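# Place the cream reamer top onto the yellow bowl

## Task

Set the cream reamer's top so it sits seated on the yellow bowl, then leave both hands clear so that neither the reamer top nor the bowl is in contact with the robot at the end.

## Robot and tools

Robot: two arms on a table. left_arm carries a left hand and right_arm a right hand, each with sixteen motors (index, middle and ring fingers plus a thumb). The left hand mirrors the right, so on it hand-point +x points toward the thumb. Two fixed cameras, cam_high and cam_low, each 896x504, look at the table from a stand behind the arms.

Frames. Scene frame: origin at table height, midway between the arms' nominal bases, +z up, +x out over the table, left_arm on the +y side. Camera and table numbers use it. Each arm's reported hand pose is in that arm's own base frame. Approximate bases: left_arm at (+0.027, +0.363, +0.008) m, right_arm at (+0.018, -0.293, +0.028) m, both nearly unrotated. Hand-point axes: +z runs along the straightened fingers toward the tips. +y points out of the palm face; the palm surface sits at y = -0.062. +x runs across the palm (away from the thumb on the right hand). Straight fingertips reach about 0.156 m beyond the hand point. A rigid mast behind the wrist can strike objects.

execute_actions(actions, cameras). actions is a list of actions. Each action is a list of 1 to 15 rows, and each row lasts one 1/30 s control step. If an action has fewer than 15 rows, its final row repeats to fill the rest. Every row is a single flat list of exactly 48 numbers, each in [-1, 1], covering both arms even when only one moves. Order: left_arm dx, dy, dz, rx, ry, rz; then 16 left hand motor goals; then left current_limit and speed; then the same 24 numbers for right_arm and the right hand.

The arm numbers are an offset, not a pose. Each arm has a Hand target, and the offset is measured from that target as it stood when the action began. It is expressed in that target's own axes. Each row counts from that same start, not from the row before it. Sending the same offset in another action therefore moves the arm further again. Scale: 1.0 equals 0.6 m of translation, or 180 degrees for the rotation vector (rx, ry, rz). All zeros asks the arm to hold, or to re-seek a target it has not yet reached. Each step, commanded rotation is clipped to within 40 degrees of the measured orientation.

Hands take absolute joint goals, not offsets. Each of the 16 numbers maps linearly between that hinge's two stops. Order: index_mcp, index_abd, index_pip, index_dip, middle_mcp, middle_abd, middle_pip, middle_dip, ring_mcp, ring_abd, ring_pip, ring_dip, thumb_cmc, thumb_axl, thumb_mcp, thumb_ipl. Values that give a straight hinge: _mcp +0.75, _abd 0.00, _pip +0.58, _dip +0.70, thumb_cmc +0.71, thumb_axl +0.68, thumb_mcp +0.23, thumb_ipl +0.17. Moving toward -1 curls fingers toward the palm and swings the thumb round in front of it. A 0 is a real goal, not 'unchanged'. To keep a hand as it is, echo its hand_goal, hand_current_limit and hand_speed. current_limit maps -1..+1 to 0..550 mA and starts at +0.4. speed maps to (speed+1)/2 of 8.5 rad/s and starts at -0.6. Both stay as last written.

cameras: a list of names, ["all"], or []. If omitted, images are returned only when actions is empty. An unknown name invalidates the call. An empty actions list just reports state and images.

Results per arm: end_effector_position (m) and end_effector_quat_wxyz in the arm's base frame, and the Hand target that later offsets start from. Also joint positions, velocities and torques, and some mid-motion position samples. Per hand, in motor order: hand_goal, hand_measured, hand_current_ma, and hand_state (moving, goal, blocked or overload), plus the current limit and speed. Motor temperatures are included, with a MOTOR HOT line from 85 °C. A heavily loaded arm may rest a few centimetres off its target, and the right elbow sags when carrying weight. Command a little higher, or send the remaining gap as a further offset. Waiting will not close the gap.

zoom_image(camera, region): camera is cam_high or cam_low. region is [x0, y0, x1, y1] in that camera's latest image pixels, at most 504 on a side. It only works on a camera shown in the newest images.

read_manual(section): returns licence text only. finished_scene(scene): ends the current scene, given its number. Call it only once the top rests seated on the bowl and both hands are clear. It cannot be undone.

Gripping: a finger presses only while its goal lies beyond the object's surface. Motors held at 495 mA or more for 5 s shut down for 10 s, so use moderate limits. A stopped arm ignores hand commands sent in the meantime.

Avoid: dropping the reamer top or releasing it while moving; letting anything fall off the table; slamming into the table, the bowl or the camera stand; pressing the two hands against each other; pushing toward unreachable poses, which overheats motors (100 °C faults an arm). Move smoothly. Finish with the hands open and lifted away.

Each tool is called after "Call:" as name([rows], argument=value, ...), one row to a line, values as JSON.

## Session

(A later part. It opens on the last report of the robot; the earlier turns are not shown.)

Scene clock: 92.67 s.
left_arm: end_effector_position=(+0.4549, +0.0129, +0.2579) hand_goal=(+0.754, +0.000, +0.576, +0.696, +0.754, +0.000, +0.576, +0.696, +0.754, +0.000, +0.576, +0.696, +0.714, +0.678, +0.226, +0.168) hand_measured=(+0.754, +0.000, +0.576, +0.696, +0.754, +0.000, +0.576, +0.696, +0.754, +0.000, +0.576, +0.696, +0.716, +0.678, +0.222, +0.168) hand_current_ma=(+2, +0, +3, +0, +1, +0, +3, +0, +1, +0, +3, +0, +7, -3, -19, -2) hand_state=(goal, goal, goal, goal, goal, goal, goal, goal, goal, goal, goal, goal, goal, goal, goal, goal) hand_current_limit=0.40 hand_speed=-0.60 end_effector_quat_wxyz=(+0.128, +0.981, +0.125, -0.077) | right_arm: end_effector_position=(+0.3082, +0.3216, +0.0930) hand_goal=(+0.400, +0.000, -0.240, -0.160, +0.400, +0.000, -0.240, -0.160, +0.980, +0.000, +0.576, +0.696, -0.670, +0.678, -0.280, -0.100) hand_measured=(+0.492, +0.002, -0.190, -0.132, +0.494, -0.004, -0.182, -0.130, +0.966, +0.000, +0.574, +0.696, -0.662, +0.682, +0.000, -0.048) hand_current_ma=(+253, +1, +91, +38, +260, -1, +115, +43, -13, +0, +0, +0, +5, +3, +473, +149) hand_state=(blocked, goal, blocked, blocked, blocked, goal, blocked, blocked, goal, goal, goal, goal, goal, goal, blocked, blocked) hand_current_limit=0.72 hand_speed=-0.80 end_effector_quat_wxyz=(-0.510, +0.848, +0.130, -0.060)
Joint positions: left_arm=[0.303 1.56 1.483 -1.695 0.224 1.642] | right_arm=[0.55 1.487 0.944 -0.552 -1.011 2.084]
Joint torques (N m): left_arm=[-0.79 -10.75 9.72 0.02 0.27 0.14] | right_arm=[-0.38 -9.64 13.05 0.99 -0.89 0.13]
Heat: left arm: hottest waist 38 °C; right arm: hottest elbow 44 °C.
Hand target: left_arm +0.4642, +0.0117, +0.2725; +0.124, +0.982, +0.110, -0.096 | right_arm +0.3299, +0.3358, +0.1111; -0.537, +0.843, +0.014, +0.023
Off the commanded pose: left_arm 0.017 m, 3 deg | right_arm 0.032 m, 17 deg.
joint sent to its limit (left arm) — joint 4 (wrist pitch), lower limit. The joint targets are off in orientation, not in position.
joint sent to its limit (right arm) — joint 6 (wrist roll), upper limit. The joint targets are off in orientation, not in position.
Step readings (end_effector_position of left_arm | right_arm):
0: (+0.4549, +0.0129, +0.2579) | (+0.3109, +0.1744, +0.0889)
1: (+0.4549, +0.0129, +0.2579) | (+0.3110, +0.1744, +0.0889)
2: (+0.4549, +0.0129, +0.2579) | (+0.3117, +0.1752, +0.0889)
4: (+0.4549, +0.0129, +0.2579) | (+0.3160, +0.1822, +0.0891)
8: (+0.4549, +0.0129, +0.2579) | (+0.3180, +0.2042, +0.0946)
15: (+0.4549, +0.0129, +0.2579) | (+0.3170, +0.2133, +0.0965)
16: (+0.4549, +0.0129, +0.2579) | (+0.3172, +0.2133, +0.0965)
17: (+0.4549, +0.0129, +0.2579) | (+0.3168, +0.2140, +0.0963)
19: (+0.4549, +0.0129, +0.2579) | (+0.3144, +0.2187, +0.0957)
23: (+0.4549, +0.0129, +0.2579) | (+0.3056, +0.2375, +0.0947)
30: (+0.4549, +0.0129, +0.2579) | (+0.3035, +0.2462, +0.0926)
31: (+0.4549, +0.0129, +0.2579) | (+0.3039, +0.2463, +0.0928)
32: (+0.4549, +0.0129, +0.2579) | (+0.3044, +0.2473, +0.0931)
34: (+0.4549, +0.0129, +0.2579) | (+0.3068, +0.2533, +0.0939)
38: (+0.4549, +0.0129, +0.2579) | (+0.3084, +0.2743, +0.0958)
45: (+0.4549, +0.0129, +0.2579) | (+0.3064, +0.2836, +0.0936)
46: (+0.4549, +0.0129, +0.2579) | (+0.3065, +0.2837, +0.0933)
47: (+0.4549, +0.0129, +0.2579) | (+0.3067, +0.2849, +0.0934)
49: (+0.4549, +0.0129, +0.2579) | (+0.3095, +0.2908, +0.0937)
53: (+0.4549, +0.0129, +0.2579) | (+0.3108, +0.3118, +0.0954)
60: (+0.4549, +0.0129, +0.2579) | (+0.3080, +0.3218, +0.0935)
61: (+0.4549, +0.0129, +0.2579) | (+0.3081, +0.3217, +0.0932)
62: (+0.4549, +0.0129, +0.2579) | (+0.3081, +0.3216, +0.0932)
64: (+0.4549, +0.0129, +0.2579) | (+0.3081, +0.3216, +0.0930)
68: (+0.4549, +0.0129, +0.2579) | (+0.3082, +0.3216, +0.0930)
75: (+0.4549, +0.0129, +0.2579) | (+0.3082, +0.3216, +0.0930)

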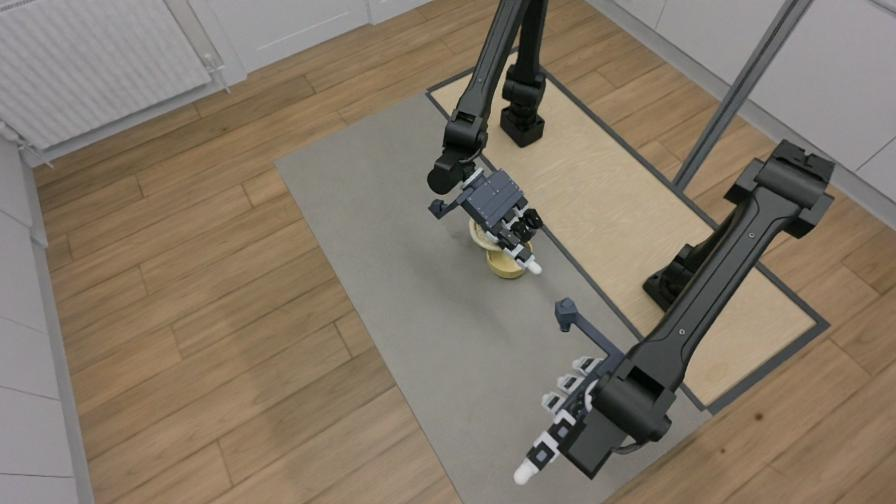

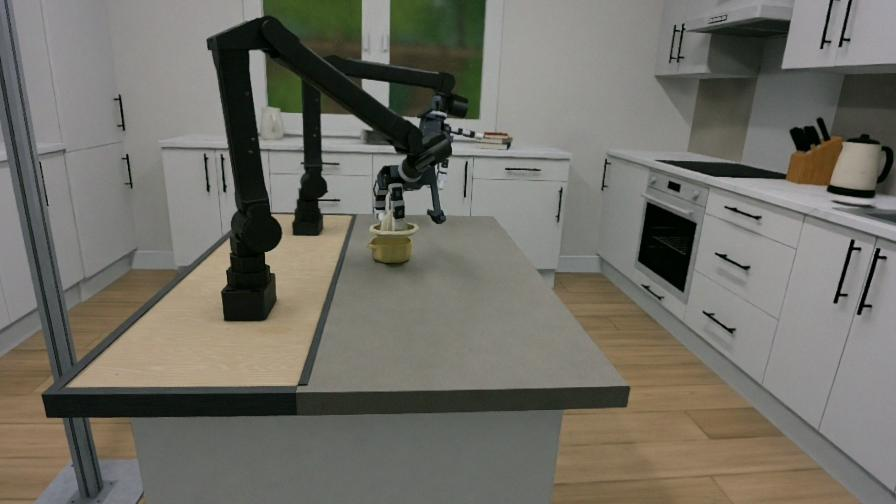

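Call:
execute_actions([
  [[0,0,0,0,0,0,0.754,0,0.576,0.696,0.754,0,0.576,0.696,0.754,0,0.576,0.696,0.714,0.678,0.226,0.168,0.4,-0.6,0,0,0,-0.0015,-0.0758,-0.0426,0.4,0,-0.24,-0.16,0.4,0,-0.24,-0.16,0.98,0,0.576,0.696,-0.67,0.678,-0.28,-0.1,0.72,-0.8]],
  [[0,0,0,0,0,0,0.754,0,0.576,0.696,0.754,0,0.576,0.696,0.754,0,0.576,0.696,0.714,0.678,0.226,0.168,0.4,-0.6,0,0,0,-0.0015,-0.0758,-0.0426,0.4,0,-0.24,-0.16,0.4,0,-0.24,-0.16,0.98,0,0.576,0.696,-0.67,0.678,-0.28,-0.1,0.72,-0.8]],
  [[0,0,0,0,0,0,0.754,0,0.576,0.696,0.754,0,0.576,0.696,0.754,0,0.576,0.696,0.714,0.678,0.226,0.168,0.4,-0.6,0.0132,-0.0203,0.0409,0,0,0,0.4,0,-0.24,-0.16,0.4,0,-0.24,-0.16,0.98,0,0.576,0.696,-0.67,0.678,-0.28,-0.1,0.72,-0.8]],
  [[0,0,0,0,0,0,0.754,0,0.576,0.696,0.754,0,0.576,0.696,0.754,0,0.576,0.696,0.714,0.678,0.226,0.168,0.4,-0.6,0.0132,-0.0203,0.0409,0,0,0,0.4,0,-0.24,-0.16,0.4,0,-0.24,-0.16,0.98,0,0.576,0.696,-0.67,0.678,-0.28,-0.1,0.72,-0.8]],
  [[0,0,0,0,0,0,0.754,0,0.576,0.696,0.754,0,0.576,0.696,0.754,0,0.576,0.696,0.714,0.678,0.226,0.168,0.4,-0.6,0,0,0,0,0,0,0.4,0,-0.24,-0.16,0.4,0,-0.24,-0.16,0.98,0,0.576,0.696,-0.67,0.678,-0.28,-0.1,0.72,-0.8]],
], cameras=["cam_low","cam_high"])

Call:
zoom_image(camera="cam_low", region=[350, 180, 450, 280])

Call:
zoom_image(camera="cam_high", region=[440, 180, 560, 300])

Scene clock: 100.63 s.
left_arm: end_effector_position=(+0.4549, +0.0129, +0.2579) hand_goal=(+0.754, +0.000, +0.576, +0.696, +0.754, +0.000, +0.576, +0.696, +0.754, +0.000, +0.576, +0.696, +0.714, +0.678, +0.226, +0.168) hand_measured=(+0.754, +0.000, +0.576, +0.696, +0.754, +0.000, +0.576, +0.696, +0.754, +0.000, +0.576, +0.696, +0.716, +0.678, +0.222, +0.168) hand_current_ma=(+2, +0, +3, +0, +1, +0, +3, +0, +1, +0, +3, +0, +7, -3, -19, -2) hand_state=(goal, goal, goal, goal, goal, goal, goal, goal, goal, goal, goal, goal, goal, goal, goal, goal) hand_current_limit=0.40 hand_speed=-0.60 end_effector_quat_wxyz=(+0.128, +0.981, +0.125, -0.077) | right_arm: end_effector_position=(+0.2965, +0.3762, +0.0971) hand_goal=(+0.400, +0.000, -0.240, -0.160, +0.400, +0.000, -0.240, -0.160, +0.980, +0.000, +0.576, +0.696, -0.670, +0.678, -0.280, -0.100) hand_measured=(+0.492, +0.002, -0.190, -0.132, +0.494, -0.004, -0.182, -0.130, +0.966, +0.000, +0.574, +0.696, -0.662, +0.682, +0.000, -0.048) hand_current_ma=(+253, +1, +91, +38, +260, -1, +115, +43, -13, +0, +0, +0, +5, +3, +473, +149) hand_state=(blocked, goal, blocked, blocked, blocked, goal, blocked, blocked, goal, goal, goal, goal, goal, goal, blocked, blocked) hand_current_limit=0.72 hand_speed=-0.80 end_effector_quat_wxyz=(-0.498, +0.823, +0.243, -0.125)
Joint positions: left_arm=[0.303 1.56 1.483 -1.695 0.224 1.642] | right_arm=[0.664 1.635 1.152 -0.849 -1.063 1.801]
Joint torques (N m): left_arm=[-0.79 -10.75 9.74 0.02 0.27 0.14] | right_arm=[0.5 -12.16 12.11 0.61 -0.97 0.16]
Heat: left arm: hottest waist 38 °C; right arm: hottest elbow 45 °C.
Hand target: left_arm +0.4642, +0.0117, +0.2725; +0.124, +0.982, +0.110, -0.096 | right_arm +0.3149, +0.3910, +0.1111; -0.506, +0.818, +0.251, -0.105
Off the commanded pose: left_arm 0.017 m, 3 deg | right_arm 0.027 m, 3 deg.
joint sent to its limit (left arm) — joint 4 (wrist pitch), lower limit. The joint targets are off in orientation, not in position.
Step readings (end_effector_position of left_arm | right_arm):
0: (+0.4549, +0.0129, +0.2579) | (+0.3082, +0.3216, +0.0930)
1: (+0.4549, +0.0129, +0.2579) | (+0.3082, +0.3216, +0.0930)
2: (+0.4549, +0.0129, +0.2579) | (+0.3081, +0.3216, +0.0930)
4: (+0.4549, +0.0129, +0.2579) | (+0.3075, +0.3221, +0.0933)
8: (+0.4549, +0.0129, +0.2579) | (+0.3068, +0.3226, +0.0935)
15: (+0.4549, +0.0129, +0.2579) | (+0.3066, +0.3227, +0.0933)
16: (+0.4549, +0.0129, +0.2579) | (+0.3068, +0.3230, +0.0935)
17: (+0.4549, +0.0129, +0.2579) | (+0.3057, +0.3234, +0.0944)
19: (+0.4549, +0.0129, +0.2579) | (+0.3033, +0.3249, +0.0978)
23: (+0.4549, +0.0129, +0.2579) | (+0.3070, +0.3265, +0.0999)
30: (+0.4549, +0.0129, +0.2579) | (+0.3096, +0.3244, +0.0974)
31: (+0.4549, +0.0129, +0.2579) | (+0.3098, +0.3244, +0.0972)
32: (+0.4549, +0.0129, +0.2579) | (+0.3103, +0.3254, +0.0968)
34: (+0.4549, +0.0129, +0.2579) | (+0.3115, +0.3294, +0.0964)
38: (+0.4549, +0.0129, +0.2579) | (+0.3064, +0.3418, +0.0972)
45: (+0.4549, +0.0129, +0.2579) | (+0.3009, +0.3492, +0.0976)
46: (+0.4549, +0.0129, +0.2579) | (+0.3011, +0.3493, +0.0975)
47: (+0.4549, +0.0129, +0.2579) | (+0.3015, +0.3502, +0.0974)
49: (+0.4549, +0.0129, +0.2579) | (+0.3035, +0.3545, +0.0966)
53: (+0.4549, +0.0129, +0.2579) | (+0.3021, +0.3679, +0.0967)
60: (+0.4549, +0.0129, +0.2579) | (+0.2962, +0.3761, +0.0971)
61: (+0.4549, +0.0129, +0.2579) | (+0.2964, +0.3761, +0.0970)
62: (+0.4549, +0.0129, +0.2579) | (+0.2965, +0.3762, +0.0970)
64: (+0.4549, +0.0129, +0.2579) | (+0.2965, +0.3762, +0.0971)
68: (+0.4549, +0.0129, +0.2579) | (+0.2966, +0.3762, +0.0971)
75: (+0.4549, +0.0129, +0.2579) | (+0.2965, +0.3762, +0.0971)

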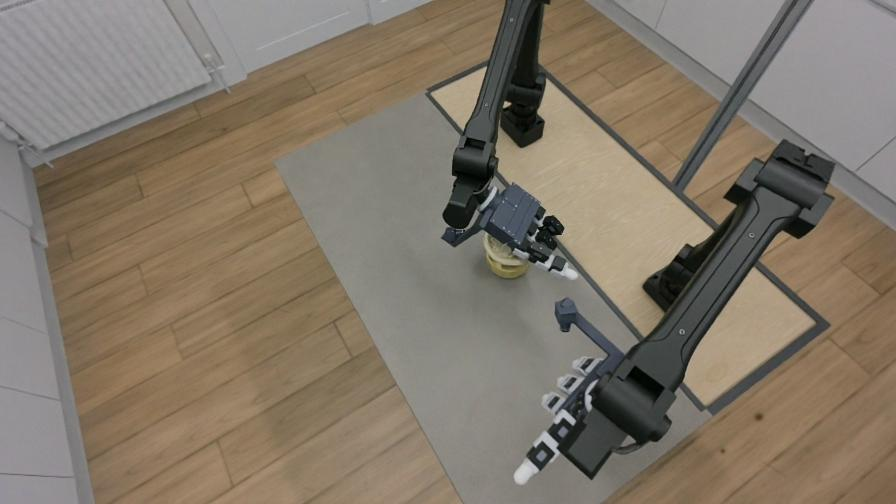

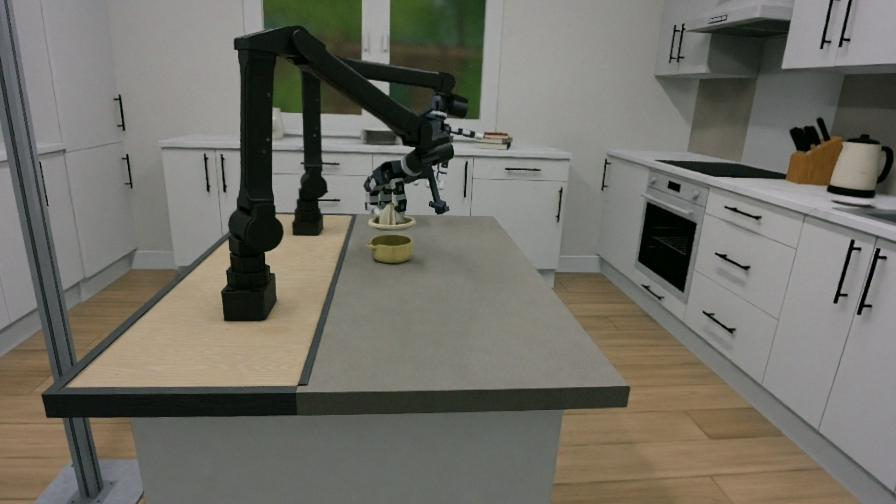

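Scaled by 5.040.

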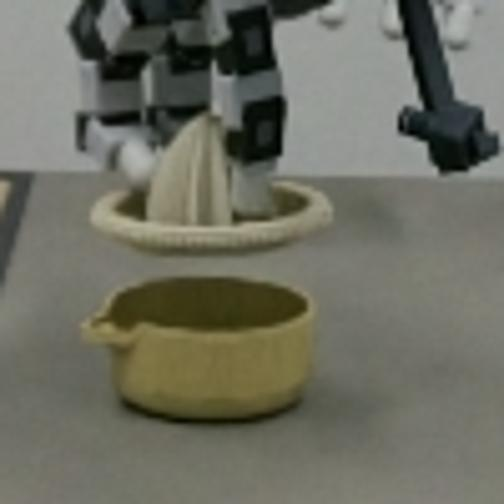

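Scaled by 4.200.

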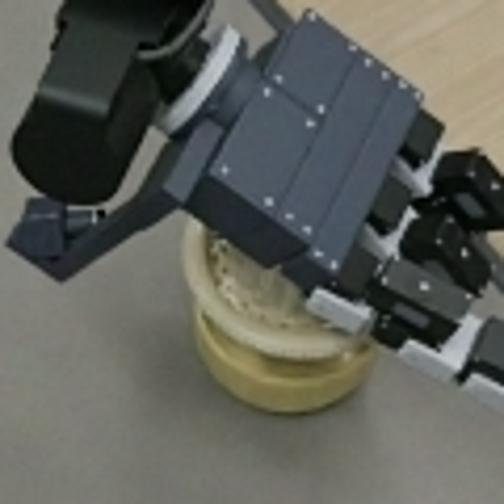

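Call:
execute_actions([
  [[0,0,0,0,0,0,0.754,0,0.576,0.696,0.754,0,0.576,0.696,0.754,0,0.576,0.696,0.714,0.678,0.226,0.168,0.4,-0.6,-0.0004,0.0175,0.0116,0,0,0,0.4,0,-0.24,-0.16,0.4,0,-0.24,-0.16,0.98,0,0.576,0.696,-0.67,0.678,-0.28,-0.1,0.72,-0.8]],
  [[0,0,0,0,0,0,0.754,0,0.576,0.696,0.754,0,0.576,0.696,0.754,0,0.576,0.696,0.714,0.678,0.226,0.168,0.4,-0.6,-0.0004,0.0175,0.0116,0,0,0,0.4,0,-0.24,-0.16,0.4,0,-0.24,-0.16,0.98,0,0.576,0.696,-0.67,0.678,-0.28,-0.1,0.72,-0.8]],
  [[0,0,0,0,0,0,0.754,0,0.576,0.696,0.754,0,0.576,0.696,0.754,0,0.576,0.696,0.714,0.678,0.226,0.168,0.4,-0.6,0,0,0,0,0,0,0.4,0,-0.24,-0.16,0.4,0,-0.24,-0.16,0.98,0,0.576,0.696,-0.67,0.678,-0.28,-0.1,0.72,-0.8]],
], cameras=["cam_low","cam_high"])

Call:
zoom_image(camera="cam_low", region=[350, 190, 430, 270])

Call:
zoom_image(camera="cam_high", region=[470, 210, 550, 290])

Scene clock: 104.37 s.
left_arm: end_effector_position=(+0.4549, +0.0129, +0.2579) hand_goal=(+0.754, +0.000, +0.576, +0.696, +0.754, +0.000, +0.576, +0.696, +0.754, +0.000, +0.576, +0.696, +0.714, +0.678, +0.226, +0.168) hand_measured=(+0.754, +0.000, +0.576, +0.696, +0.754, +0.000, +0.576, +0.696, +0.754, +0.000, +0.576, +0.696, +0.716, +0.678, +0.222, +0.168) hand_current_ma=(+2, +0, +3, +0, +1, +0, +3, +0, +1, +0, +3, +0, +7, -3, -19, -2) hand_state=(goal, goal, goal, goal, goal, goal, goal, goal, goal, goal, goal, goal, goal, goal, goal, goal) hand_current_limit=0.40 hand_speed=-0.60 end_effector_quat_wxyz=(+0.128, +0.981, +0.125, -0.077) | right_arm: end_effector_position=(+0.3076, +0.3848, +0.0809) hand_goal=(+0.400, +0.000, -0.240, -0.160, +0.400, +0.000, -0.240, -0.160, +0.980, +0.000, +0.576, +0.696, -0.670, +0.678, -0.280, -0.100) hand_measured=(+0.492, +0.002, -0.190, -0.132, +0.494, -0.004, -0.182, -0.130, +0.966, +0.000, +0.574, +0.696, -0.662, +0.682, +0.000, -0.048) hand_current_ma=(+253, +1, +91, +38, +260, -1, +115, +43, -13, +0, +0, +0, +5, +3, +473, +149) hand_state=(blocked, goal, blocked, blocked, blocked, goal, blocked, blocked, goal, goal, goal, goal, goal, goal, blocked, blocked) hand_current_limit=0.72 hand_speed=-0.80 end_effector_quat_wxyz=(-0.502, +0.821, +0.247, -0.114)
Joint positions: left_arm=[0.303 1.56 1.483 -1.695 0.224 1.642] | right_arm=[0.664 1.673 1.152 -0.777 -1.061 1.811]
Joint torques (N m): left_arm=[-0.85 -10.81 9.72 0.05 0.28 0.14] | right_arm=[0.56 -12.69 9.89 0.92 -0.94 0.16]
Heat: left arm: hottest waist 38 °C; right arm: hottest elbow 45 °C.
Hand target: left_arm +0.4642, +0.0117, +0.2725; +0.124, +0.982, +0.110, -0.096 | right_arm +0.3150, +0.3939, +0.0860; -0.506, +0.818, +0.251, -0.105
Off the commanded pose: left_arm 0.017 m, 3 deg | right_arm 0.013 m, 1 deg.
joint sent to its limit (left arm) — joint 4 (wrist pitch), lower limit. The joint targets are off in orientation, not in position.
Step readings (end_effector_position of left_arm | right_arm):
0: (+0.4549, +0.0129, +0.2579) | (+0.2965, +0.3762, +0.0971)
1: (+0.4549, +0.0129, +0.2579) | (+0.2965, +0.3762, +0.0971)
2: (+0.4549, +0.0129, +0.2579) | (+0.2969, +0.3766, +0.0970)
4: (+0.4549, +0.0129, +0.2579) | (+0.2987, +0.3780, +0.0960)
8: (+0.4549, +0.0129, +0.2579) | (+0.3013, +0.3799, +0.0917)
15: (+0.4549, +0.0129, +0.2579) | (+0.3020, +0.3804, +0.0884)
16: (+0.4549, +0.0129, +0.2579) | (+0.3020, +0.3805, +0.0884)
17: (+0.4549, +0.0129, +0.2579) | (+0.3026, +0.3809, +0.0885)
19: (+0.4549, +0.0129, +0.2579) | (+0.3044, +0.3823, +0.0876)
23: (+0.4549, +0.0129, +0.2579) | (+0.3069, +0.3843, +0.0843)
30: (+0.4549, +0.0129, +0.2579) | (+0.3075, +0.3847, +0.0809)
31: (+0.4549, +0.0129, +0.2579) | (+0.3075, +0.3847, +0.0809)
32: (+0.4549, +0.0129, +0.2579) | (+0.3076, +0.3848, +0.0809)
34: (+0.4549, +0.0129, +0.2579) | (+0.3076, +0.3848, +0.0809)
38: (+0.4549, +0.0129, +0.2579) | (+0.3076, +0.3848, +0.0809)
45: (+0.4549, +0.0129, +0.2579) | (+0.3076, +0.3848, +0.0809)

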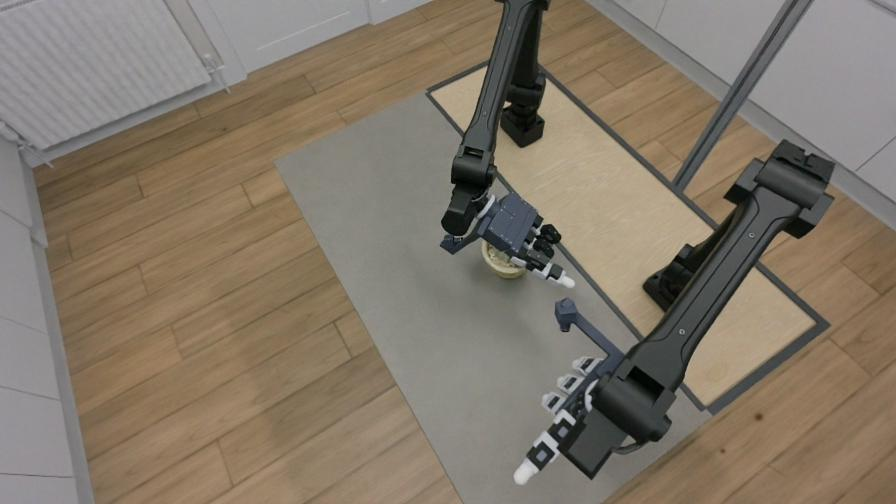

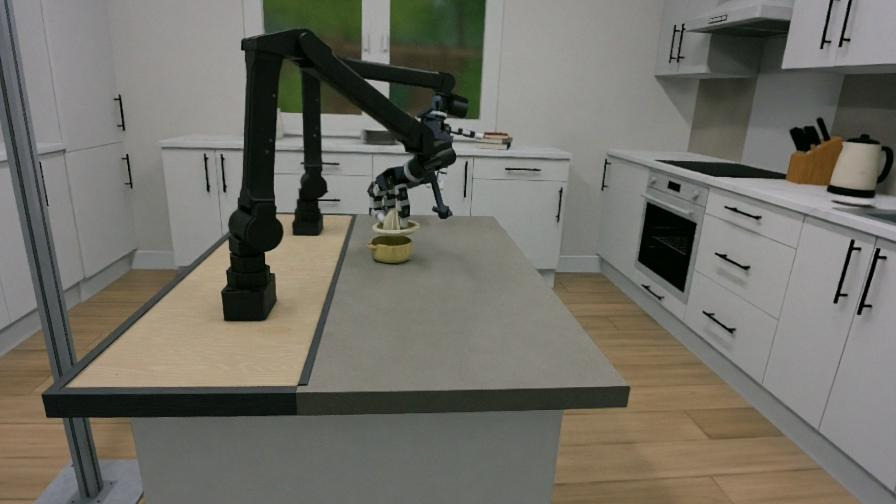

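Scaled by 6.300.

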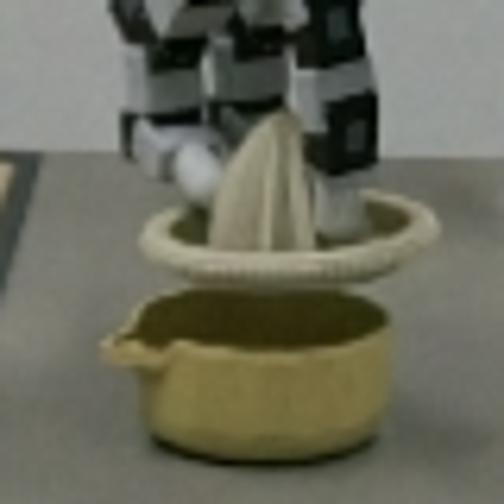

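Scaled by 6.300.

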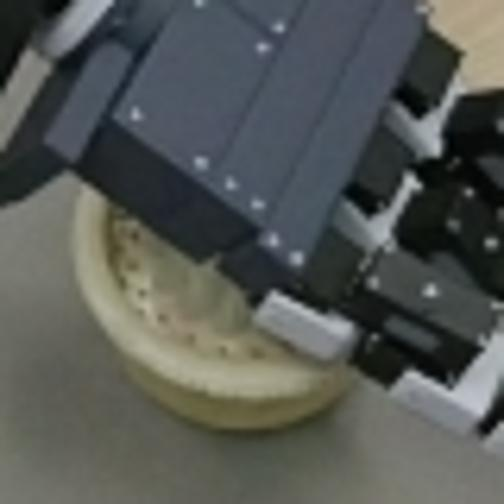

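Call:
execute_actions([
  [[0,0,0,0,0,0,0.754,0,0.576,0.696,0.754,0,0.576,0.696,0.754,0,0.576,0.696,0.714,0.678,0.226,0.168,0.4,-0.6,-0.0193,0.0148,0.0113,-0.0013,-0.0065,0.0122,0.4,0,-0.24,-0.16,0.4,0,-0.24,-0.16,0.98,0,0.576,0.696,-0.67,0.678,-0.28,-0.1,0.72,-0.8]],
  [[0,0,0,0,0,0,0.754,0,0.576,0.696,0.754,0,0.576,0.696,0.754,0,0.576,0.696,0.714,0.678,0.226,0.168,0.4,-0.6,0,0,0,0,0,0,0.4,0,-0.24,-0.16,0.4,0,-0.24,-0.16,0.98,0,0.576,0.696,-0.67,0.678,-0.28,-0.1,0.72,-0.8]],
], cameras=["cam_low","cam_high"])

Call:
zoom_image(camera="cam_low", region=[350, 190, 430, 270])

Call:
zoom_image(camera="cam_high", region=[470, 210, 550, 290])

Scene clock: 108.47 s.
left_arm: end_effector_position=(+0.4549, +0.0129, +0.2579) hand_goal=(+0.754, +0.000, +0.576, +0.696, +0.754, +0.000, +0.576, +0.696, +0.754, +0.000, +0.576, +0.696, +0.714, +0.678, +0.226, +0.168) hand_measured=(+0.754, +0.000, +0.576, +0.696, +0.754, +0.000, +0.576, +0.696, +0.754, +0.000, +0.576, +0.696, +0.716, +0.678, +0.222, +0.168) hand_current_ma=(+2, +0, +3, +0, +1, +0, +3, +0, +1, +0, +3, +0, +7, -3, -19, -2) hand_state=(goal, goal, goal, goal, goal, goal, goal, goal, goal, goal, goal, goal, goal, goal, goal, goal) hand_current_limit=0.40 hand_speed=-0.60 end_effector_quat_wxyz=(+0.128, +0.981, +0.125, -0.077) | right_arm: end_effector_position=(+0.3051, +0.3847, +0.0755) hand_goal=(+0.400, +0.000, -0.240, -0.160, +0.400, +0.000, -0.240, -0.160, +0.980, +0.000, +0.576, +0.696, -0.670, +0.678, -0.280, -0.100) hand_measured=(+0.492, +0.002, -0.190, -0.132, +0.494, -0.004, -0.182, -0.130, +0.966, +0.000, +0.574, +0.696, -0.662, +0.682, +0.000, -0.048) hand_current_ma=(+253, +1, +91, +38, +260, -1, +115, +43, -13, +0, +0, +0, +5, +3, +473, +149) hand_state=(blocked, goal, blocked, blocked, blocked, goal, blocked, blocked, goal, goal, goal, goal, goal, goal, blocked, blocked) hand_current_limit=0.72 hand_speed=-0.80 end_effector_quat_wxyz=(-0.499, +0.824, +0.240, -0.123)
Joint positions: left_arm=[0.303 1.56 1.483 -1.695 0.224 1.642] | right_arm=[0.667 1.685 1.152 -0.777 -1.061 1.824]
Joint torques (N m): left_arm=[-0.79 -10.75 9.73 0.03 0.28 0.14] | right_arm=[1.14 -12.92 8.43 0.73 -0.95 0.18]
Heat: left arm: hottest waist 38 °C; right arm: hottest elbow 45 °C.
Hand target: left_arm +0.4642, +0.0117, +0.2725; +0.124, +0.982, +0.110, -0.096 | right_arm +0.3049, +0.3900, +0.0741; -0.500, +0.823, +0.241, -0.123
Off the commanded pose: left_arm 0.017 m, 3 deg | right_arm 0.005 m, 0 deg.
joint sent to its limit (left arm) — joint 4 (wrist pitch), lower limit. The joint targets are off in orientation, not in position.
Step readings (end_effector_position of left_arm | right_arm):
0: (+0.4549, +0.0129, +0.2579) | (+0.3076, +0.3848, +0.0809)
1: (+0.4549, +0.0129, +0.2579) | (+0.3076, +0.3848, +0.0809)
2: (+0.4549, +0.0129, +0.2579) | (+0.3075, +0.3848, +0.0809)
4: (+0.4549, +0.0129, +0.2579) | (+0.3073, +0.3846, +0.0804)
8: (+0.4549, +0.0129, +0.2579) | (+0.3064, +0.3845, +0.0779)
15: (+0.4549, +0.0129, +0.2579) | (+0.3053, +0.3846, +0.0755)
16: (+0.4549, +0.0129, +0.2579) | (+0.3051, +0.3848, +0.0755)
17: (+0.4549, +0.0129, +0.2579) | (+0.3051, +0.3848, +0.0755)
19: (+0.4549, +0.0129, +0.2579) | (+0.3051, +0.3847, +0.0755)
23: (+0.4549, +0.0129, +0.2579) | (+0.3051, +0.3847, +0.0755)
30: (+0.4549, +0.0129, +0.2579) | (+0.3051, +0.3847, +0.0755)

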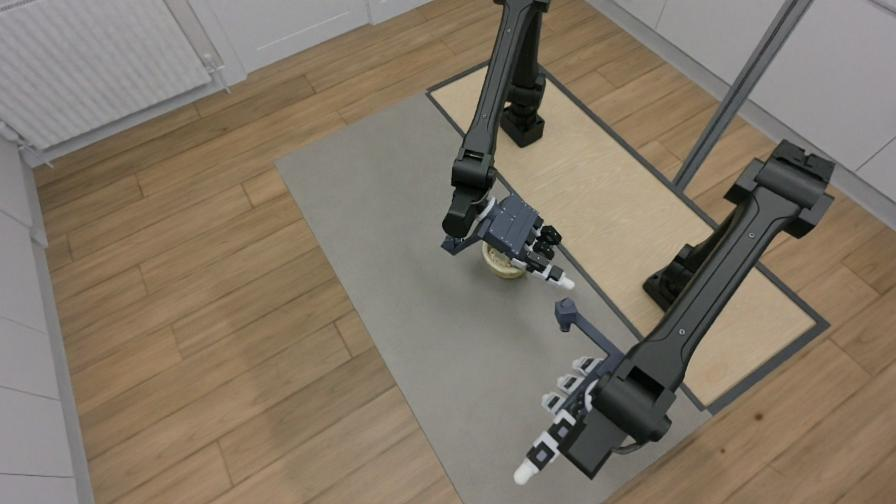

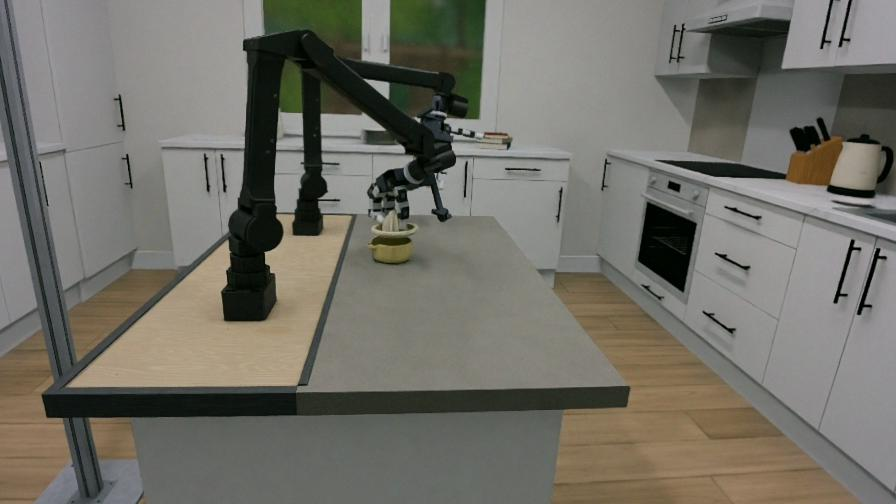

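Scaled by 6.300.

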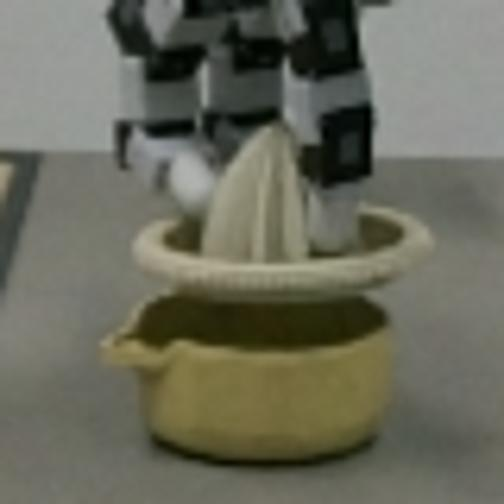

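Scaled by 6.300.

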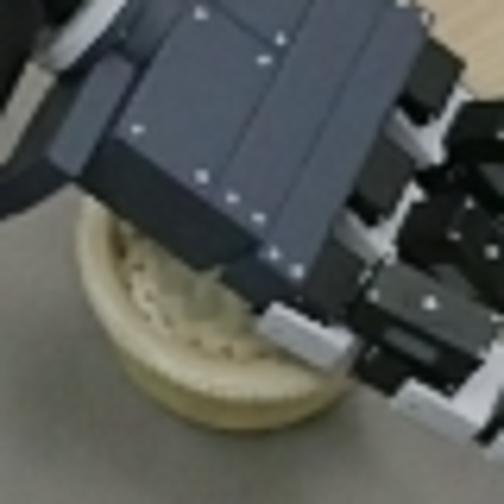

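Call:
execute_actions([
  [[0,0,0,0,0,0,0.754,0,0.576,0.696,0.754,0,0.576,0.696,0.754,0,0.576,0.696,0.714,0.678,0.226,0.168,0.4,-0.6,-0.018,0.0147,0.0065,0.0058,-0.0043,0.0085,0.4,0,-0.24,-0.16,0.4,0,-0.24,-0.16,0.98,0,0.576,0.696,-0.67,0.678,-0.28,-0.1,0.72,-0.8]],
  [[0,0,0,0,0,0,0.754,0,0.576,0.696,0.754,0,0.576,0.696,0.754,0,0.576,0.696,0.714,0.678,0.226,0.168,0.4,-0.6,0,0,0,0,0,0,0.4,0,-0.24,-0.16,0.4,0,-0.24,-0.16,0.98,0,0.576,0.696,-0.67,0.678,-0.28,-0.1,0.72,-0.8]],
], cameras=["cam_low","cam_high"])

Call:
zoom_image(camera="cam_low", region=[350, 190, 430, 270])

Call:
zoom_image(camera="cam_high", region=[470, 210, 550, 290])

Scene clock: 110.63 s.
left_arm: end_effector_position=(+0.4549, +0.0129, +0.2579) hand_goal=(+0.754, +0.000, +0.576, +0.696, +0.754, +0.000, +0.576, +0.696, +0.754, +0.000, +0.576, +0.696, +0.714, +0.678, +0.226, +0.168) hand_measured=(+0.754, +0.000, +0.576, +0.696, +0.754, +0.000, +0.576, +0.696, +0.754, +0.000, +0.576, +0.696, +0.716, +0.678, +0.222, +0.168) hand_current_ma=(+2, +0, +3, +0, +1, +0, +3, +0, +1, +0, +3, +0, +7, -3, -19, -2) hand_state=(goal, goal, goal, goal, goal, goal, goal, goal, goal, goal, goal, goal, goal, goal, goal, goal) hand_current_limit=0.40 hand_speed=-0.60 end_effector_quat_wxyz=(+0.128, +0.981, +0.125, -0.077) | right_arm: end_effector_position=(+0.2942, +0.3795, +0.0639) hand_goal=(+0.400, +0.000, -0.240, -0.160, +0.400, +0.000, -0.240, -0.160, +0.980, +0.000, +0.576, +0.696, -0.670, +0.678, -0.280, -0.100) hand_measured=(+0.492, +0.002, -0.190, -0.132, +0.494, -0.004, -0.182, -0.130, +0.966, +0.000, +0.574, +0.696, -0.662, +0.682, +0.000, -0.048) hand_current_ma=(+253, +1, +91, +38, +260, -1, +115, +43, -13, +0, +0, +0, +5, +3, +473, +149) hand_state=(blocked, goal, blocked, blocked, blocked, goal, blocked, blocked, goal, goal, goal, goal, goal, goal, blocked, blocked) hand_current_limit=0.72 hand_speed=-0.80 end_effector_quat_wxyz=(-0.500, +0.823, +0.232, -0.139)
Joint positions: left_arm=[0.303 1.56 1.483 -1.695 0.224 1.642] | right_arm=[0.667 1.695 1.124 -0.771 -1.078 1.824]
Joint torques (N m): left_arm=[-0.79 -10.7 9.74 0.05 0.27 0.14] | right_arm=[0.79 -12.28 8.29 0.62 -1.15 0.17]
Heat: left arm: hottest waist 38 °C; right arm: hottest elbow 45 °C.
Hand target: left_arm +0.4642, +0.0117, +0.2725; +0.124, +0.982, +0.110, -0.096 | right_arm +0.2965, +0.3840, +0.0641; -0.504, +0.820, +0.232, -0.137
Off the commanded pose: left_arm 0.017 m, 3 deg | right_arm 0.005 m, 1 deg.
joint sent to its limit (left arm) — joint 4 (wrist pitch), lower limit. The joint targets are off in orientation, not in position.
Step readings (end_effector_position of left_arm | right_arm):
0: (+0.4549, +0.0129, +0.2579) | (+0.3051, +0.3847, +0.0755)
1: (+0.4549, +0.0129, +0.2579) | (+0.3051, +0.3847, +0.0755)
2: (+0.4549, +0.0129, +0.2579) | (+0.3046, +0.3845, +0.0751)
4: (+0.4549, +0.0129, +0.2579) | (+0.3019, +0.3840, +0.0738)
8: (+0.4549, +0.0129, +0.2579) | (+0.2960, +0.3805, +0.0682)
15: (+0.4549, +0.0129, +0.2579) | (+0.2940, +0.3791, +0.0637)
16: (+0.4549, +0.0129, +0.2579) | (+0.2939, +0.3792, +0.0638)
17: (+0.4549, +0.0129, +0.2579) | (+0.2940, +0.3793, +0.0638)
19: (+0.4549, +0.0129, +0.2579) | (+0.2941, +0.3794, +0.0638)
23: (+0.4549, +0.0129, +0.2579) | (+0.2942, +0.3795, +0.0639)
30: (+0.4549, +0.0129, +0.2579) | (+0.2942, +0.3795, +0.0639)

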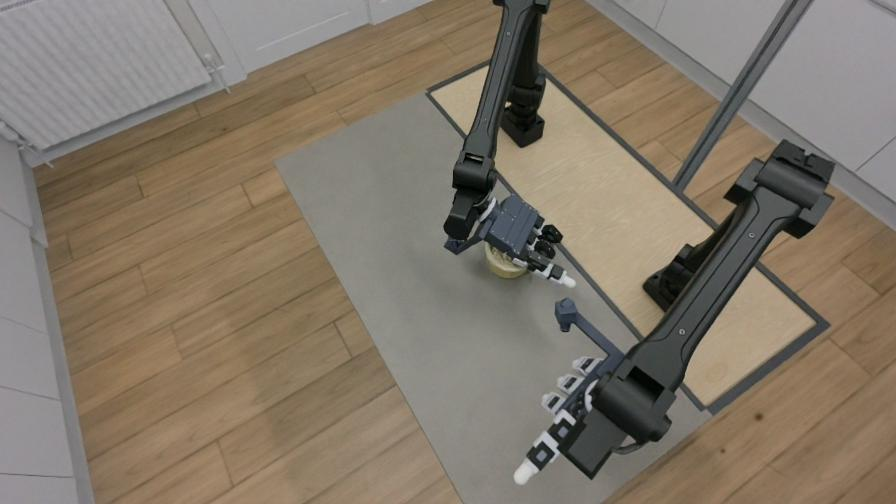

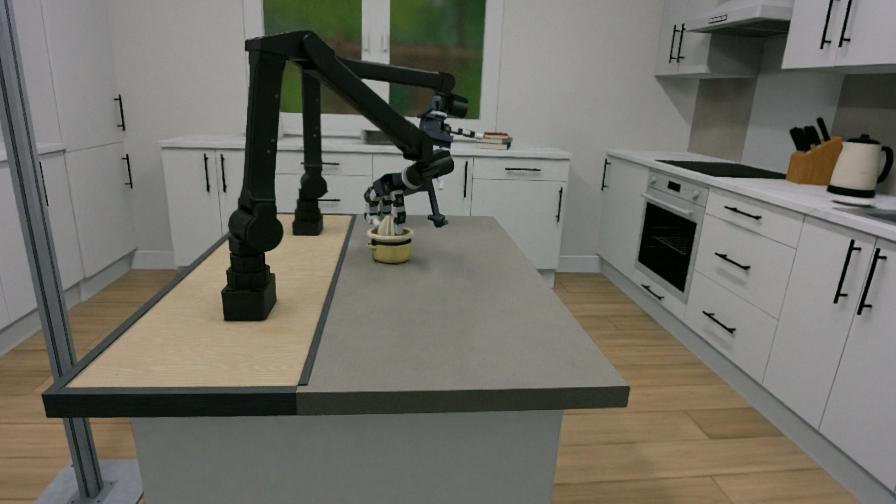

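Scaled by 6.300.

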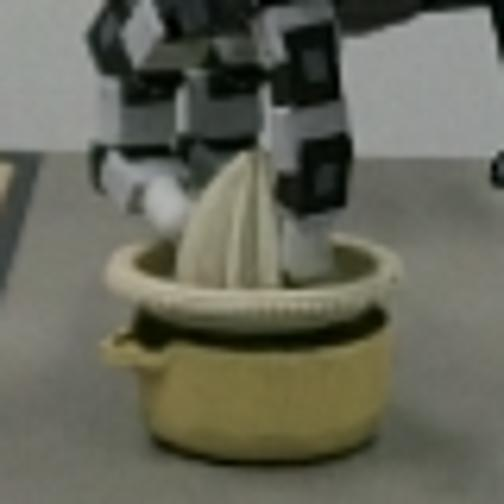

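Scaled by 6.300.

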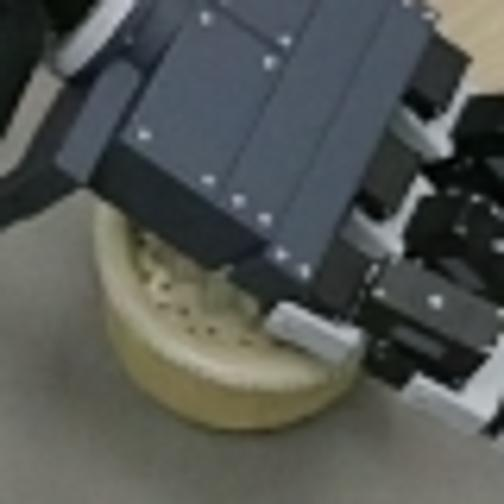

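Call:
execute_actions([
  [[0,0,0,0,0,0,0.754,0,0.576,0.696,0.754,0,0.576,0.696,0.754,0,0.576,0.696,0.714,0.678,0.226,0.168,0.4,-0.6,0.0048,0.0112,0.0002,0,0,0,0.4,0,-0.24,-0.16,0.4,0,-0.24,-0.16,0.98,0,0.576,0.696,-0.67,0.678,-0.28,-0.1,0.72,-0.8]],
  [[0,0,0,0,0,0,0.754,0,0.576,0.696,0.754,0,0.576,0.696,0.754,0,0.576,0.696,0.714,0.678,0.226,0.168,0.4,-0.6,0,0,0,0,0,0,0.4,0,-0.24,-0.16,0.4,0,-0.24,-0.16,0.98,0,0.576,0.696,-0.67,0.678,-0.28,-0.1,0.72,-0.8]],
], cameras=["cam_low","cam_high"])

Call:
zoom_image(camera="cam_low", region=[350, 190, 430, 270])

Call:
zoom_image(camera="cam_high", region=[470, 210, 550, 290])

Scene clock: 113.13 s.
left_arm: end_effector_position=(+0.4549, +0.0129, +0.2579) hand_goal=(+0.754, +0.000, +0.576, +0.696, +0.754, +0.000, +0.576, +0.696, +0.754, +0.000, +0.576, +0.696, +0.714, +0.678, +0.226, +0.168) hand_measured=(+0.754, +0.000, +0.576, +0.696, +0.754, +0.000, +0.576, +0.696, +0.754, +0.000, +0.576, +0.696, +0.716, +0.678, +0.222, +0.168) hand_current_ma=(+2, +0, +3, +0, +1, +0, +3, +0, +1, +0, +3, +0, +7, -3, -19, -2) hand_state=(goal, goal, goal, goal, goal, goal, goal, goal, goal, goal, goal, goal, goal, goal, goal, goal) hand_current_limit=0.40 hand_speed=-0.60 end_effector_quat_wxyz=(+0.128, +0.981, +0.125, -0.077) | right_arm: end_effector_position=(+0.2934, +0.3791, +0.0584) hand_goal=(+0.400, +0.000, -0.240, -0.160, +0.400, +0.000, -0.240, -0.160, +0.980, +0.000, +0.576, +0.696, -0.670, +0.678, -0.280, -0.100) hand_measured=(+0.492, +0.002, -0.190, -0.136, +0.494, -0.004, -0.182, -0.136, +0.966, +0.000, +0.574, +0.696, -0.662, +0.682, +0.000, -0.048) hand_current_ma=(+253, +1, +91, +29, +260, -1, +115, +30, -13, +0, +0, +0, +5, +3, +473, +154) hand_state=(blocked, goal, blocked, blocked, blocked, goal, blocked, blocked, goal, goal, goal, goal, goal, goal, blocked, blocked) hand_current_limit=0.72 hand_speed=-0.80 end_effector_quat_wxyz=(-0.499, +0.823, +0.229, -0.144)
Joint positions: left_arm=[0.303 1.56 1.483 -1.695 0.224 1.642] | right_arm=[0.666 1.708 1.124 -0.771 -1.08 1.824]
Joint torques (N m): left_arm=[-0.79 -10.75 9.73 0.05 0.27 0.14] | right_arm=[0.32 -12.69 8.39 0.62 -1.13 -0.02]
Heat: left arm: hottest waist 38 °C; right arm: hottest elbow 45 °C.
Hand target: left_arm +0.4642, +0.0117, +0.2725; +0.124, +0.982, +0.110, -0.096 | right_arm +0.3007, +0.3830, +0.0581; -0.504, +0.820, +0.232, -0.137
Off the commanded pose: left_arm 0.017 m, 3 deg | right_arm 0.008 m, 1 deg.
joint sent to its limit (left arm) — joint 4 (wrist pitch), lower limit. The joint targets are off in orientation, not in position.
Step readings (end_effector_position of left_arm | right_arm):
0: (+0.4549, +0.0129, +0.2579) | (+0.2942, +0.3795, +0.0639)
1: (+0.4549, +0.0129, +0.2579) | (+0.2942, +0.3795, +0.0639)
2: (+0.4549, +0.0129, +0.2579) | (+0.2942, +0.3795, +0.0639)
4: (+0.4549, +0.0129, +0.2579) | (+0.2940, +0.3795, +0.0633)
8: (+0.4549, +0.0129, +0.2579) | (+0.2936, +0.3793, +0.0605)
15: (+0.4549, +0.0129, +0.2579) | (+0.2934, +0.3791, +0.0584)
16: (+0.4549, +0.0129, +0.2579) | (+0.2934, +0.3791, +0.0584)
17: (+0.4549, +0.0129, +0.2579) | (+0.2934, +0.3791, +0.0584)
19: (+0.4549, +0.0129, +0.2579) | (+0.2934, +0.3791, +0.0584)
23: (+0.4549, +0.0129, +0.2579) | (+0.2934, +0.3791, +0.0584)
30: (+0.4549, +0.0129, +0.2579) | (+0.2934, +0.3791, +0.0584)

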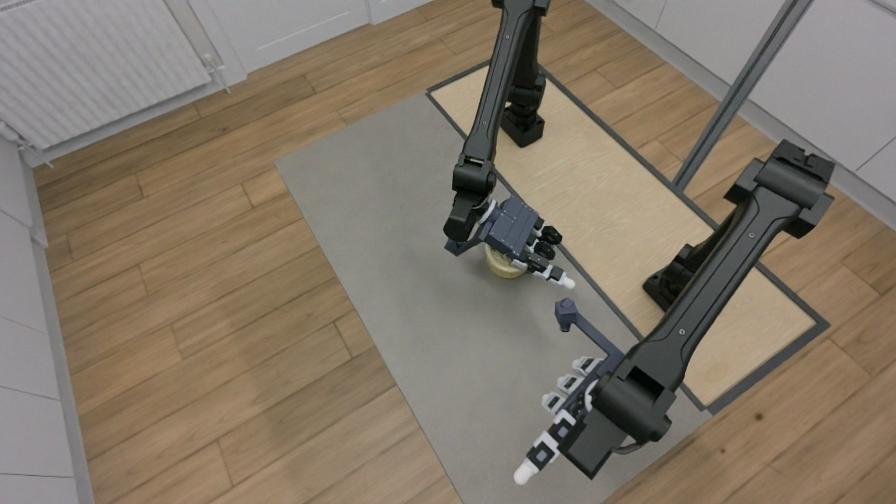

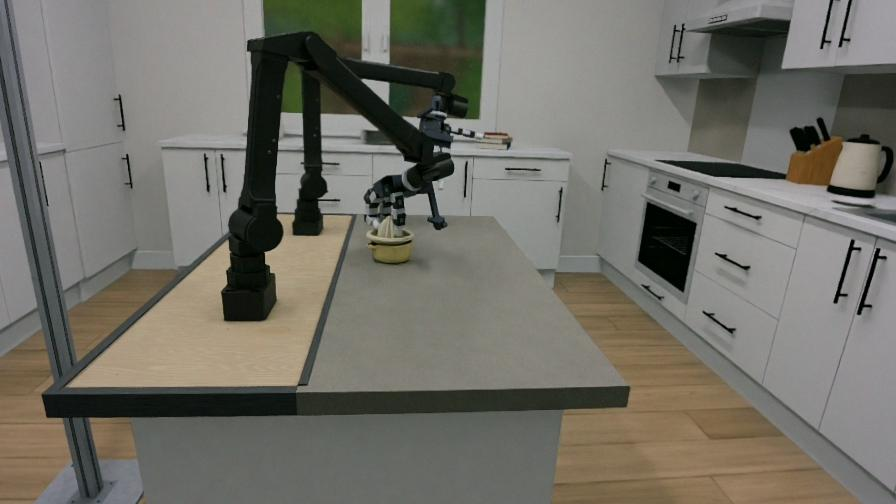

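Scaled by 6.300.

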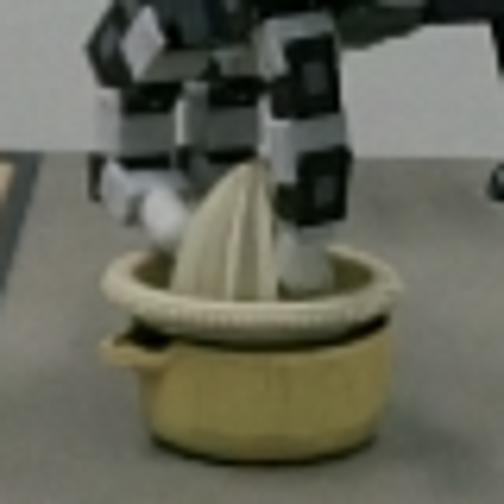

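Scaled by 6.300.

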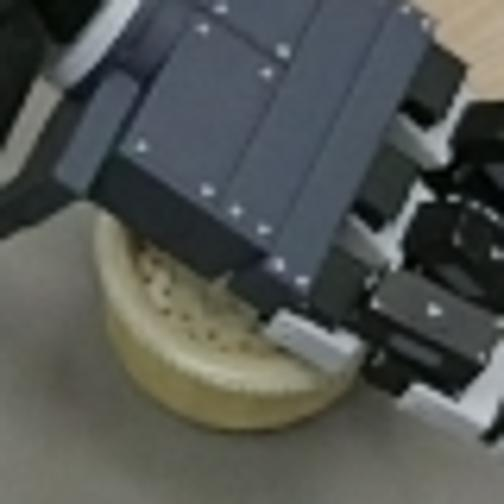

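Call:
execute_actions([
  [[0,0,0,0,0,0,0.754,0,0.576,0.696,0.754,0,0.576,0.696,0.754,0,0.576,0.696,0.714,0.678,0.226,0.168,0.4,-0.6,0.0087,-0.0094,-0.0106,0,0,0,0.4,0,-0.24,-0.16,0.4,0,-0.24,-0.16,0.98,0,0.576,0.696,-0.67,0.678,-0.28,-0.1,0.72,-0.8]],
  [[0,0,0,0,0,0,0.754,0,0.576,0.696,0.754,0,0.576,0.696,0.754,0,0.576,0.696,0.714,0.678,0.226,0.168,0.4,-0.6,0,0,0,0,0,0,0.4,0,-0.24,-0.16,0.4,0,-0.24,-0.16,0.98,0,0.576,0.696,-0.67,0.678,-0.28,-0.1,0.72,-0.8]],
], cameras=["cam_low","cam_high"])

Call:
zoom_image(camera="cam_low", region=[350, 190, 430, 270])

Call:
zoom_image(camera="cam_high", region=[470, 210, 550, 290])

Scene clock: 116.97 s.
left_arm: end_effector_position=(+0.4549, +0.0129, +0.2579) hand_goal=(+0.754, +0.000, +0.576, +0.696, +0.754, +0.000, +0.576, +0.696, +0.754, +0.000, +0.576, +0.696, +0.714, +0.678, +0.226, +0.168) hand_measured=(+0.754, +0.000, +0.576, +0.696, +0.754, +0.000, +0.576, +0.696, +0.754, +0.000, +0.576, +0.696, +0.716, +0.678, +0.222, +0.168) hand_current_ma=(+2, +0, +3, +0, +1, +0, +3, +0, +1, +0, +3, +0, +7, -3, -19, -2) hand_state=(goal, goal, goal, goal, goal, goal, goal, goal, goal, goal, goal, goal, goal, goal, goal, goal) hand_current_limit=0.40 hand_speed=-0.60 end_effector_quat_wxyz=(+0.128, +0.981, +0.125, -0.077) | right_arm: end_effector_position=(+0.2938, +0.3771, +0.0583) hand_goal=(+0.400, +0.000, -0.240, -0.160, +0.400, +0.000, -0.240, -0.160, +0.980, +0.000, +0.576, +0.696, -0.670, +0.678, -0.280, -0.100) hand_measured=(+0.492, +0.002, -0.190, -0.136, +0.494, -0.004, -0.182, -0.136, +0.966, +0.000, +0.574, +0.696, -0.662, +0.682, +0.000, -0.048) hand_current_ma=(+253, +1, +91, +29, +260, -1, +115, +30, -13, +0, +0, +0, +5, +3, +473, +154) hand_state=(blocked, goal, blocked, blocked, blocked, goal, blocked, blocked, goal, goal, goal, goal, goal, goal, blocked, blocked) hand_current_limit=0.72 hand_speed=-0.80 end_effector_quat_wxyz=(-0.499, +0.823, +0.229, -0.145)
Joint positions: left_arm=[0.303 1.56 1.483 -1.695 0.224 1.642] | right_arm=[0.663 1.708 1.124 -0.781 -1.082 1.814]
Joint torques (N m): left_arm=[-0.79 -10.75 9.73 0.05 0.27 0.14] | right_arm=[0.15 -12.86 10.51 -0.36 -1.2 -0.03]
Heat: left arm: hottest waist 38 °C; right arm: hottest elbow 45 °C.
Hand target: left_arm +0.4642, +0.0117, +0.2725; +0.124, +0.982, +0.110, -0.096 | right_arm +0.3067, +0.3830, +0.0661; -0.504, +0.820, +0.232, -0.137
Off the commanded pose: left_arm 0.017 m, 3 deg | right_arm 0.016 m, 1 deg.
joint sent to its limit (left arm) — joint 4 (wrist pitch), lower limit. The joint targets are off in orientation, not in position.
Step readings (end_effector_position of left_arm | right_arm):
0: (+0.4549, +0.0129, +0.2579) | (+0.2934, +0.3791, +0.0584)
1: (+0.4549, +0.0129, +0.2579) | (+0.2934, +0.3791, +0.0584)
2: (+0.4549, +0.0129, +0.2579) | (+0.2934, +0.3791, +0.0584)
4: (+0.4549, +0.0129, +0.2579) | (+0.2936, +0.3790, +0.0584)
8: (+0.4549, +0.0129, +0.2579) | (+0.2939, +0.3779, +0.0584)
15: (+0.4549, +0.0129, +0.2579) | (+0.2937, +0.3772, +0.0583)
16: (+0.4549, +0.0129, +0.2579) | (+0.2936, +0.3772, +0.0583)
17: (+0.4549, +0.0129, +0.2579) | (+0.2936, +0.3772, +0.0583)
19: (+0.4549, +0.0129, +0.2579) | (+0.2936, +0.3772, +0.0583)
23: (+0.4549, +0.0129, +0.2579) | (+0.2936, +0.3772, +0.0583)
30: (+0.4549, +0.0129, +0.2579) | (+0.2938, +0.3771, +0.0583)

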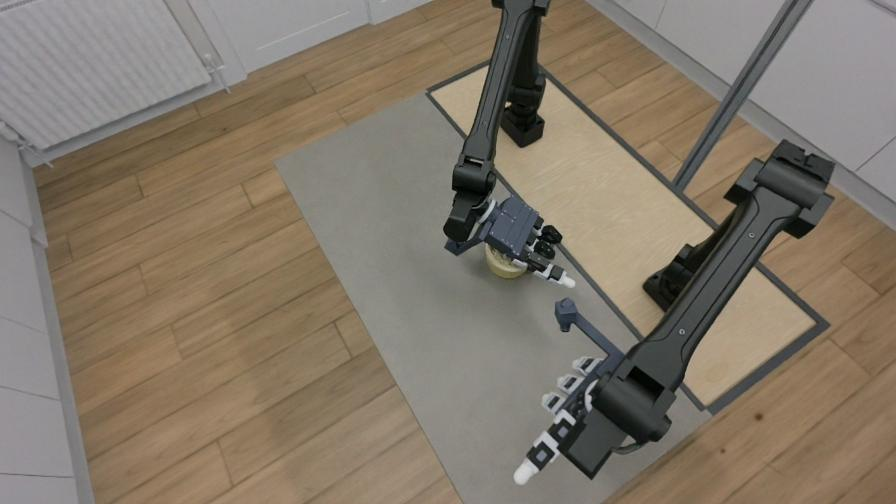

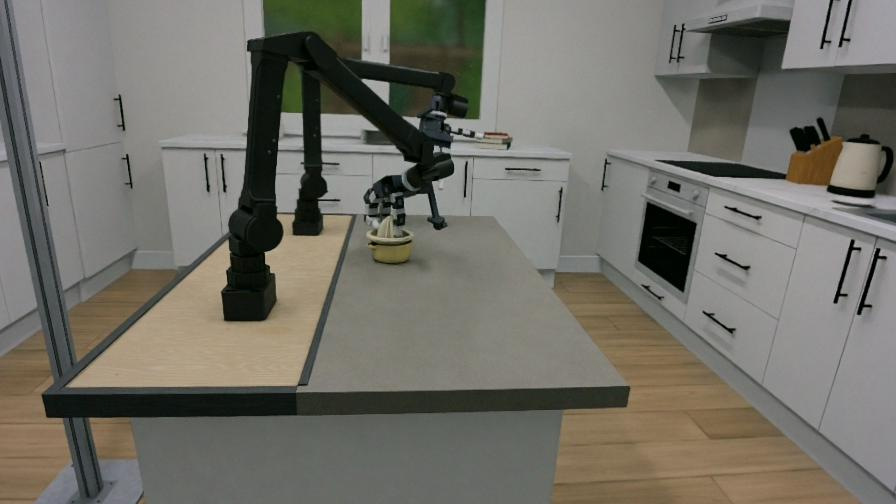

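Scaled by 6.300.

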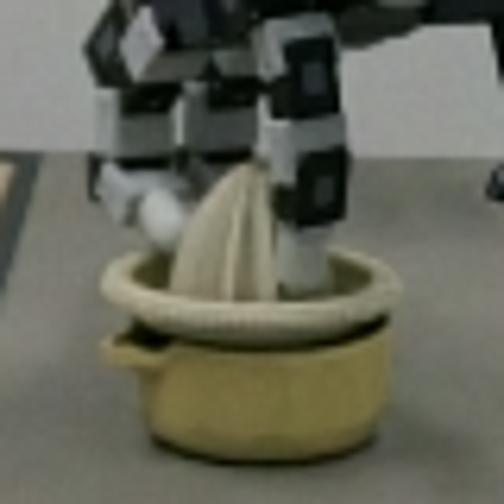

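Scaled by 6.300.

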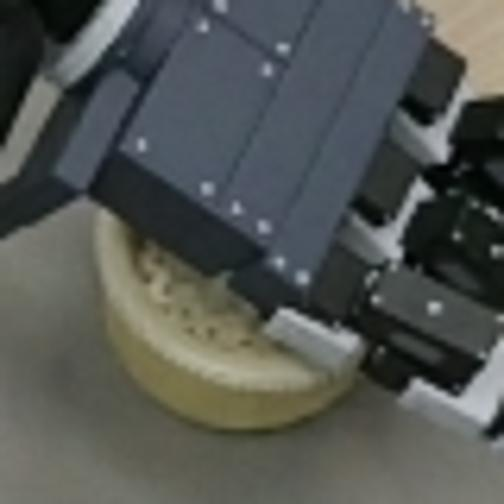

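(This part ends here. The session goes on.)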